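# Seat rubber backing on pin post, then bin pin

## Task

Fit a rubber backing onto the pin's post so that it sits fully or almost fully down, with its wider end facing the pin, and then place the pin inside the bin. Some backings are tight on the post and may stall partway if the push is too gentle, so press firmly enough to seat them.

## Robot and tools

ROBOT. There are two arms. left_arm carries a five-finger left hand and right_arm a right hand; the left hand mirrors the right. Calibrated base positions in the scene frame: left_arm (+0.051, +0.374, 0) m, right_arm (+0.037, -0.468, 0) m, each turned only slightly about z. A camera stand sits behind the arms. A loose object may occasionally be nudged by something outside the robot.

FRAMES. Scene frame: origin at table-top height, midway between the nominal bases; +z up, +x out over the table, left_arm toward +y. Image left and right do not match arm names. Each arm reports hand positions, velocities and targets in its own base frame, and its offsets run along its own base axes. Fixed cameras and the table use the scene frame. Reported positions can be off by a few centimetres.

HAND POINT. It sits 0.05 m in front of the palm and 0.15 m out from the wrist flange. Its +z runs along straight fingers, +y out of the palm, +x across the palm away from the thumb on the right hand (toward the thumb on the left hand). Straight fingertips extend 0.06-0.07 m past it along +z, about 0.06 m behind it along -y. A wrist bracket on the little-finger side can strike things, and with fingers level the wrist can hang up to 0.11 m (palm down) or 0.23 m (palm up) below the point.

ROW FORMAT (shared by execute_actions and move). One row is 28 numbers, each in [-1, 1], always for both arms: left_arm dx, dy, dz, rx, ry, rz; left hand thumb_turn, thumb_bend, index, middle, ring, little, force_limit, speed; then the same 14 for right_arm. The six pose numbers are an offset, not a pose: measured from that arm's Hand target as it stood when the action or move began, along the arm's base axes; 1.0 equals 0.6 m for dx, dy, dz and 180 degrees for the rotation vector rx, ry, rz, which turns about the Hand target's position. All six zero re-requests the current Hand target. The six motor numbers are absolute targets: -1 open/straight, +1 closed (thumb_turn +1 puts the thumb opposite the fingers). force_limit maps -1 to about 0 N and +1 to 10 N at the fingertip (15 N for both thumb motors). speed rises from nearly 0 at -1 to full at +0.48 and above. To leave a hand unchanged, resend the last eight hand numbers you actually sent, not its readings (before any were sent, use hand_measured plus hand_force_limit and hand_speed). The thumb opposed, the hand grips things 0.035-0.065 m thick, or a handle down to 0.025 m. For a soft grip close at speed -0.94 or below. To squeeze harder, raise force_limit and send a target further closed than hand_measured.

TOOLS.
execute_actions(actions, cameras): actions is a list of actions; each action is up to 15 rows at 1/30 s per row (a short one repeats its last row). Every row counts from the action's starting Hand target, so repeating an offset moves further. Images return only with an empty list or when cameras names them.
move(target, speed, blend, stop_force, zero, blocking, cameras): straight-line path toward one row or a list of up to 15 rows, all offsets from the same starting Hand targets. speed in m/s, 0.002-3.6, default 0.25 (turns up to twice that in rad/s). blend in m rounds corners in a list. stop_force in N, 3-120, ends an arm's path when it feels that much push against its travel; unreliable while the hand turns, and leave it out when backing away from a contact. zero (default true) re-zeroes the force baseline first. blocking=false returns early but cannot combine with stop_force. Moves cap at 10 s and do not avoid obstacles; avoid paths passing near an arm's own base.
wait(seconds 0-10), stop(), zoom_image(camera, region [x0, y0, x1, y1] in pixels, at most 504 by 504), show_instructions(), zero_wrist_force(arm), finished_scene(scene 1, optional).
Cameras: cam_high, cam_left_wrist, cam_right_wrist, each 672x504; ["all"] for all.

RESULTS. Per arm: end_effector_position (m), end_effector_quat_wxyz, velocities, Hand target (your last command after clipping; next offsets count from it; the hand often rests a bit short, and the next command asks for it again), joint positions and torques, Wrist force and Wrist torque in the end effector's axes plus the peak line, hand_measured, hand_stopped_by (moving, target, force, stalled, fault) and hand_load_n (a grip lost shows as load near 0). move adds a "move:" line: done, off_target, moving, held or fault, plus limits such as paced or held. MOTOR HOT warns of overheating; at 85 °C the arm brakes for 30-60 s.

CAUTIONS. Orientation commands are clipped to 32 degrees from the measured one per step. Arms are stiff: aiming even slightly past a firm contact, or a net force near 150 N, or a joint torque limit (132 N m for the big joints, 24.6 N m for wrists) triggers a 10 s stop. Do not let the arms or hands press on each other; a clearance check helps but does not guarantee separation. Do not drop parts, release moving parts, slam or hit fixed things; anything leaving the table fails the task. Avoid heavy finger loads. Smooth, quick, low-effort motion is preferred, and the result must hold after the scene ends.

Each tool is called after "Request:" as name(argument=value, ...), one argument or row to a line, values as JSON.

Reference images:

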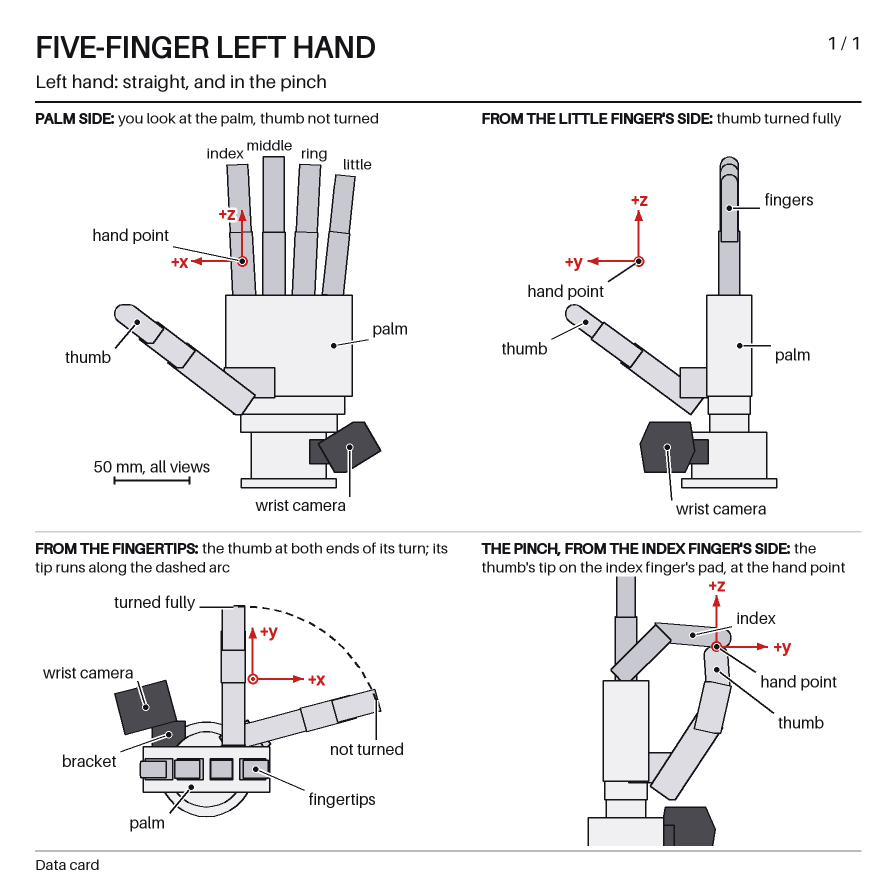

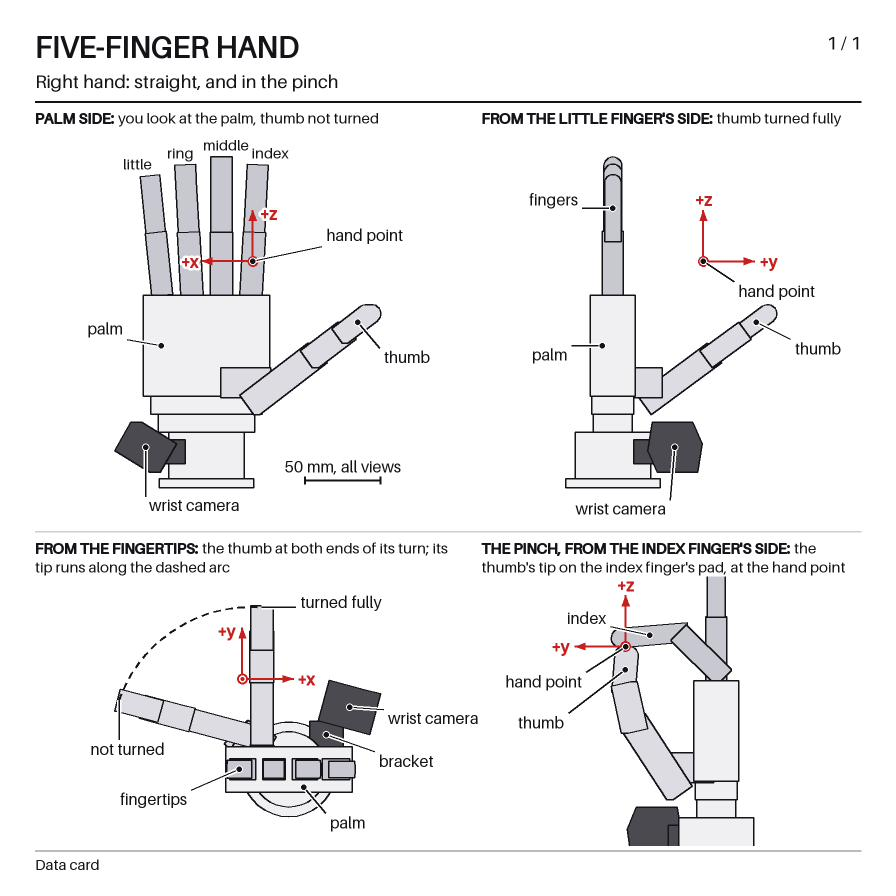

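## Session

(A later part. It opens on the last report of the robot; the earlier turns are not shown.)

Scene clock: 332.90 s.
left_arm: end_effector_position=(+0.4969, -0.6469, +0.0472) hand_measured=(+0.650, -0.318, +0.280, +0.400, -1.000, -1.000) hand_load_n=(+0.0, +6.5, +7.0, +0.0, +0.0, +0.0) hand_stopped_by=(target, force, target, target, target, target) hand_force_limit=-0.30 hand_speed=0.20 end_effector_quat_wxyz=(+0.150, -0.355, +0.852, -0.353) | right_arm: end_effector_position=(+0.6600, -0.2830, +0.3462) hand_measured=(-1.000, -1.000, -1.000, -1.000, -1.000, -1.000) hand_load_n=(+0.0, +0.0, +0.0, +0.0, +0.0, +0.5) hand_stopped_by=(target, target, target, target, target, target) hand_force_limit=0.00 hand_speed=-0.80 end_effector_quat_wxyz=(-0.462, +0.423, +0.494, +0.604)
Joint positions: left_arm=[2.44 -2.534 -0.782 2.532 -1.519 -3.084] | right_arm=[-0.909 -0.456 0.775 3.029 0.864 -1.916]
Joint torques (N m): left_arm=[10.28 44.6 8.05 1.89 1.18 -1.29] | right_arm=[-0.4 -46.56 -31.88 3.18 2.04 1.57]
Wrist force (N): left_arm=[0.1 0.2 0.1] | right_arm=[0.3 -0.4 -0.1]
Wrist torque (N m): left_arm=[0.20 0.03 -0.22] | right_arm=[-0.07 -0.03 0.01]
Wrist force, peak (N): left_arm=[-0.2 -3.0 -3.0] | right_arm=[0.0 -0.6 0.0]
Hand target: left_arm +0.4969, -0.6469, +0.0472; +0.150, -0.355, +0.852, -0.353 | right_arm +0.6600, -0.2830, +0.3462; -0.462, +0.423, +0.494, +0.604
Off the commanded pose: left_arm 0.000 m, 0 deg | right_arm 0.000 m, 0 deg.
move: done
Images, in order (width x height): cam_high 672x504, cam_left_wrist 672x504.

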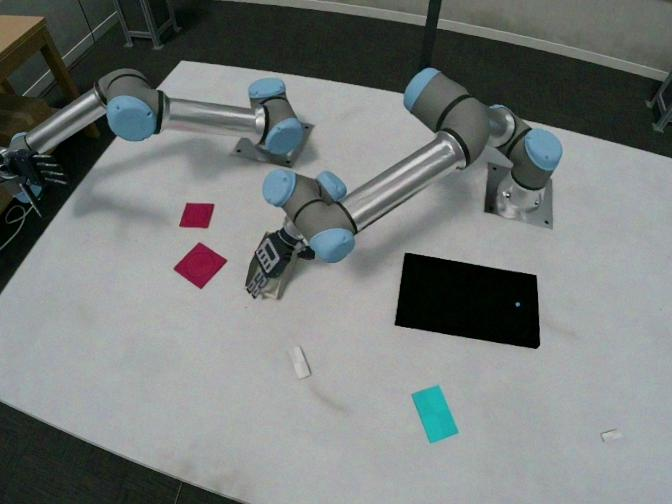

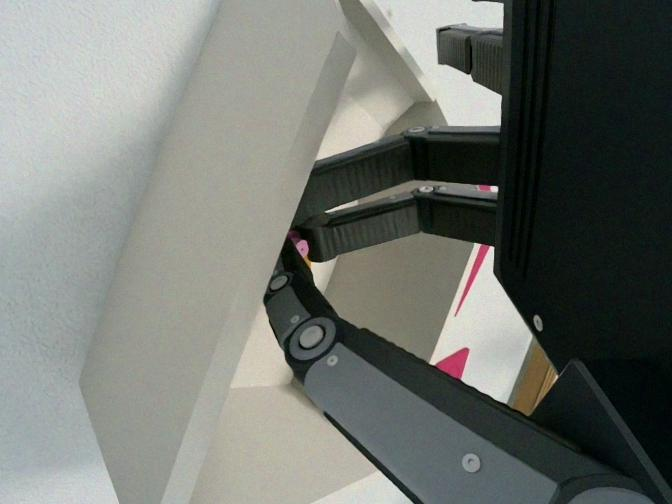

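Request:
move(
  target=[0,0,-0.05,0,0,0,0.65,-0.25,0.28,0.4,-1,-1,-0.3,0.2, 0,0,0,0,0,0,-1,-1,-1,-1,-1,-1,0,-0.8],
  speed=0.02,
  stop_force=3,
  cameras=["cam_left_wrist"],
)

Request:
zoom_image(
  camera="cam_left_wrist",
  region=[230, 130, 440, 340],
)

Scene clock: 336.17 s.
left_arm: end_effector_position=(+0.4969, -0.6469, +0.0261) hand_measured=(+0.650, -0.318, +0.280, +0.400, -1.000, -1.000) hand_load_n=(+0.0, +7.0, +5.5, +0.0, +0.0, +0.0) hand_stopped_by=(target, force, target, target, target, target) hand_force_limit=-0.30 hand_speed=0.20 end_effector_quat_wxyz=(+0.150, -0.355, +0.852, -0.353) | right_arm: end_effector_position=(+0.6600, -0.2830, +0.3462) hand_measured=(-1.000, -1.000, -1.000, -1.000, -1.000, -1.000) hand_load_n=(+0.0, +0.0, +0.0, +0.0, +0.0, +0.0) hand_stopped_by=(target, target, target, target, target, target) hand_force_limit=0.00 hand_speed=-0.80 end_effector_quat_wxyz=(-0.462, +0.423, +0.494, +0.604)
Joint positions: left_arm=[2.44 -2.547 -0.811 2.574 -1.519 -3.084] | right_arm=[-0.909 -0.456 0.775 3.029 0.864 -1.916]
Joint torques (N m): left_arm=[9.69 59.75 25.4 -3.44 0.75 -0.23] | right_arm=[-0.02 -46.19 -32.39 3.06 2.07 1.61]
Wrist force (N): left_arm=[-0.5 -1.2 -0.4] | right_arm=[0.4 -0.3 0.1]
Wrist torque (N m): left_arm=[0.23 0.04 -0.23] | right_arm=[-0.07 -0.06 0.01]
Wrist force, peak (N): left_arm=[-1.3 -8.2 -6.0] | right_arm=[0.5 -0.5 0.2]
Hand target: left_arm +0.4969, -0.6469, +0.0261; +0.150, -0.355, +0.852, -0.353 (not the last commanded pose) | right_arm +0.6600, -0.2830, +0.3462; -0.462, +0.423, +0.494, +0.604
Off the commanded pose: left_arm 0.009 m, 0 deg | right_arm 0.000 m, 0 deg.
move: contact (left_arm)
Images, in order (width x height): cam_left_wrist 672x504.

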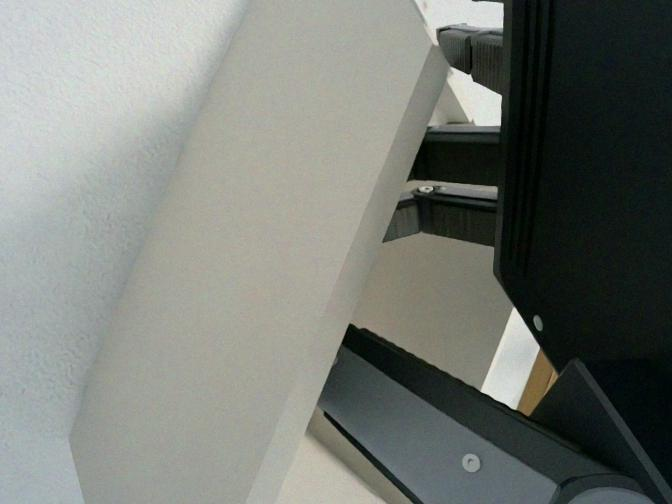

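Scaled by 2.400 from the camera's 672x504 image, which has a finer 960x720 frame.

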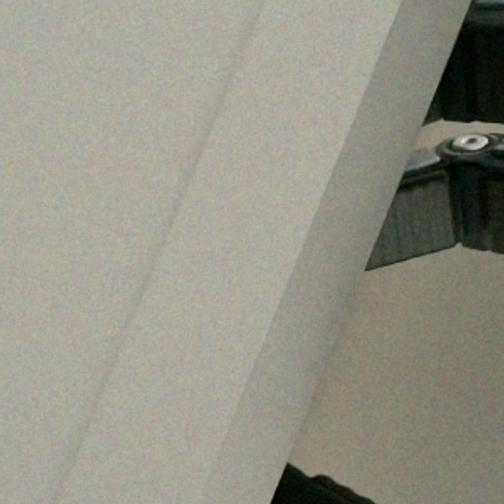

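Request:
move(
  target=[0,0,0.0,0,0,0,0.65,-0.5,0.28,0.4,-1,-1,-0.3,-0.6, 0,0,0,0,0,0,-1,-1,-1,-1,-1,-1,0,-0.8],
  speed=0.02,
)

Request:
move(
  target=[
    [0,0,0.04,0,0,0,0.65,-0.5,0.28,0.4,-1,-1,-0.3,-0.6, 0,0,0,0,0,0,-1,-1,-1,-1,-1,-1,0,-0.8],
    [0,0,0.15,0,0,0,0.65,-0.5,0.28,0.4,-1,-1,-0.3,-0.6, 0,0,0,0,0,0,-1,-1,-1,-1,-1,-1,0,-0.8],
  ],
  speed=[0.05,0.12],
  cameras=["cam_left_wrist","cam_high"],
)

Scene clock: 337.93 s.
left_arm: end_effector_position=(+0.4969, -0.6469, +0.0262) hand_measured=(+0.650, -0.498, +0.280, +0.400, -1.000, -1.000) hand_load_n=(+0.0, -2.5, +0.0, +0.0, +0.0, +0.0) hand_stopped_by=(target, target, target, target, target, target) hand_force_limit=-0.30 hand_speed=-0.60 end_effector_quat_wxyz=(+0.150, -0.355, +0.852, -0.353) | right_arm: end_effector_position=(+0.6600, -0.2830, +0.3462) hand_measured=(-1.000, -1.000, -1.000, -1.000, -1.000, -1.000) hand_load_n=(+0.0, +0.0, +0.0, +0.0, +0.0, +0.0) hand_stopped_by=(target, target, target, target, target, target) hand_force_limit=0.00 hand_speed=-0.80 end_effector_quat_wxyz=(-0.462, +0.423, +0.494, +0.604)
Joint positions: left_arm=[2.44 -2.547 -0.811 2.574 -1.519 -3.084] | right_arm=[-0.909 -0.456 0.775 3.029 0.864 -1.916]
Joint torques (N m): left_arm=[9.66 56.02 23.07 -2.55 0.62 -0.49] | right_arm=[0.15 -46.5 -32.12 3.04 2.07 1.63]
Wrist force (N): left_arm=[0.0 -4.6 -1.9] | right_arm=[0.3 -0.3 -0.1]
Wrist torque (N m): left_arm=[-0.04 0.00 -0.17] | right_arm=[-0.05 -0.04 0.00]
Wrist force, peak (N): left_arm=[0.0 -4.6 -1.9] | right_arm=[0.4 -0.3 -0.1]
Hand target: left_arm +0.4969, -0.6469, +0.0261; +0.150, -0.355, +0.852, -0.353 | right_arm +0.6600, -0.2830, +0.3462; -0.462, +0.423, +0.494, +0.604
Off the commanded pose: left_arm 0.000 m, 0 deg | right_arm 0.000 m, 0 deg.
move: done

Scene clock: 340.03 s.
left_arm: end_effector_position=(+0.4968, -0.6469, +0.1160) hand_measured=(+0.650, -0.498, +0.280, +0.400, -1.000, -1.000) hand_load_n=(+0.0, +0.0, +0.0, +0.0, +0.0, +0.0) hand_stopped_by=(target, target, target, target, target, target) hand_force_limit=-0.30 hand_speed=-0.60 end_effector_quat_wxyz=(+0.150, -0.355, +0.852, -0.353) | right_arm: end_effector_position=(+0.6600, -0.2830, +0.3462) hand_measured=(-1.000, -1.000, -1.000, -1.000, -1.000, -1.000) hand_load_n=(+0.0, +0.0, +0.0, +0.0, +0.5, +0.0) hand_stopped_by=(target, target, target, target, target, target) hand_force_limit=0.00 hand_speed=-0.80 end_effector_quat_wxyz=(-0.462, +0.423, +0.494, +0.604)
Joint positions: left_arm=[2.44 -2.51 -0.651 2.377 -1.519 -3.084] | right_arm=[-0.909 -0.456 0.775 3.029 0.864 -1.916]
Joint torques (N m): left_arm=[10.22 45.32 26.91 -3.05 -1.13 1.79] | right_arm=[0.07 -45.95 -31.6 3.11 2.1 1.54]
Wrist force (N): left_arm=[0.0 0.4 -0.1] | right_arm=[0.3 -0.2 -0.2]
Wrist torque (N m): left_arm=[0.25 0.00 -0.18] | right_arm=[-0.03 -0.04 0.01]
Wrist force, peak (N): left_arm=[-0.4 -3.9 -1.7] | right_arm=[0.2 -0.6 0.0]
Hand target: left_arm +0.4969, -0.6469, +0.1161; +0.150, -0.355, +0.852, -0.353 | right_arm +0.6600, -0.2830, +0.3462; -0.462, +0.423, +0.494, +0.604
Off the commanded pose: left_arm 0.000 m, 0 deg | right_arm 0.000 m, 0 deg.
move: done
Images, in order (width x height): cam_high 672x504, cam_left_wrist 672x504.

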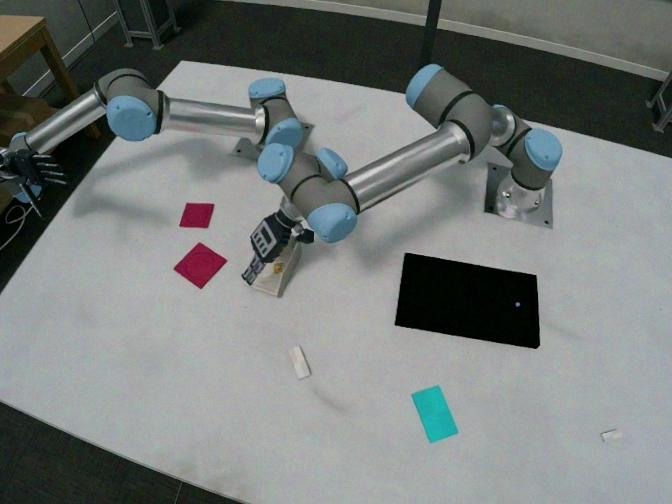

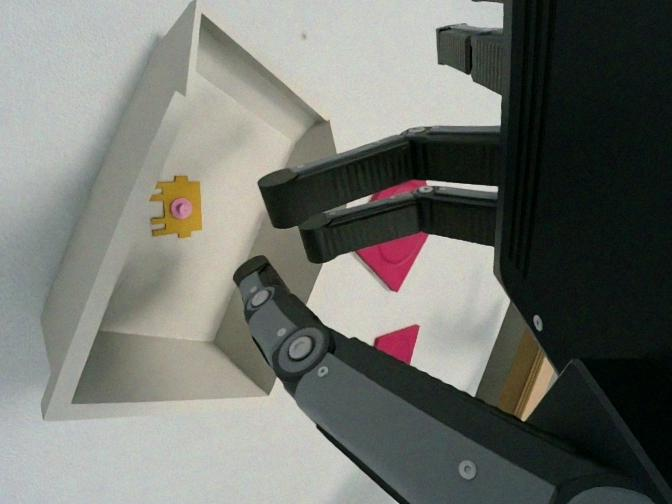

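Request:
zoom_image(
  camera="cam_left_wrist",
  region=[130, 160, 230, 250],
)

Scaled by 5.040 from the camera's 672x504 image, which has a finer 960x720 frame.

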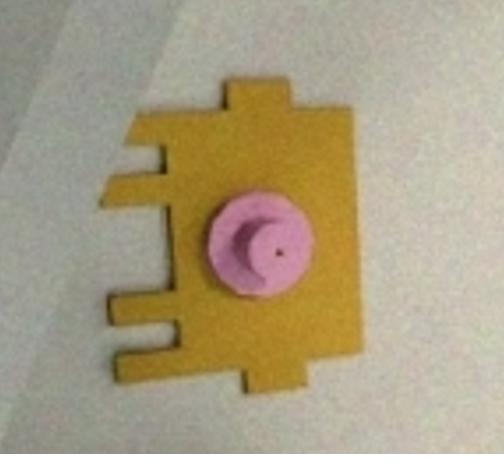

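Request:
finished_scene(
)

The scene is finished: the task was done.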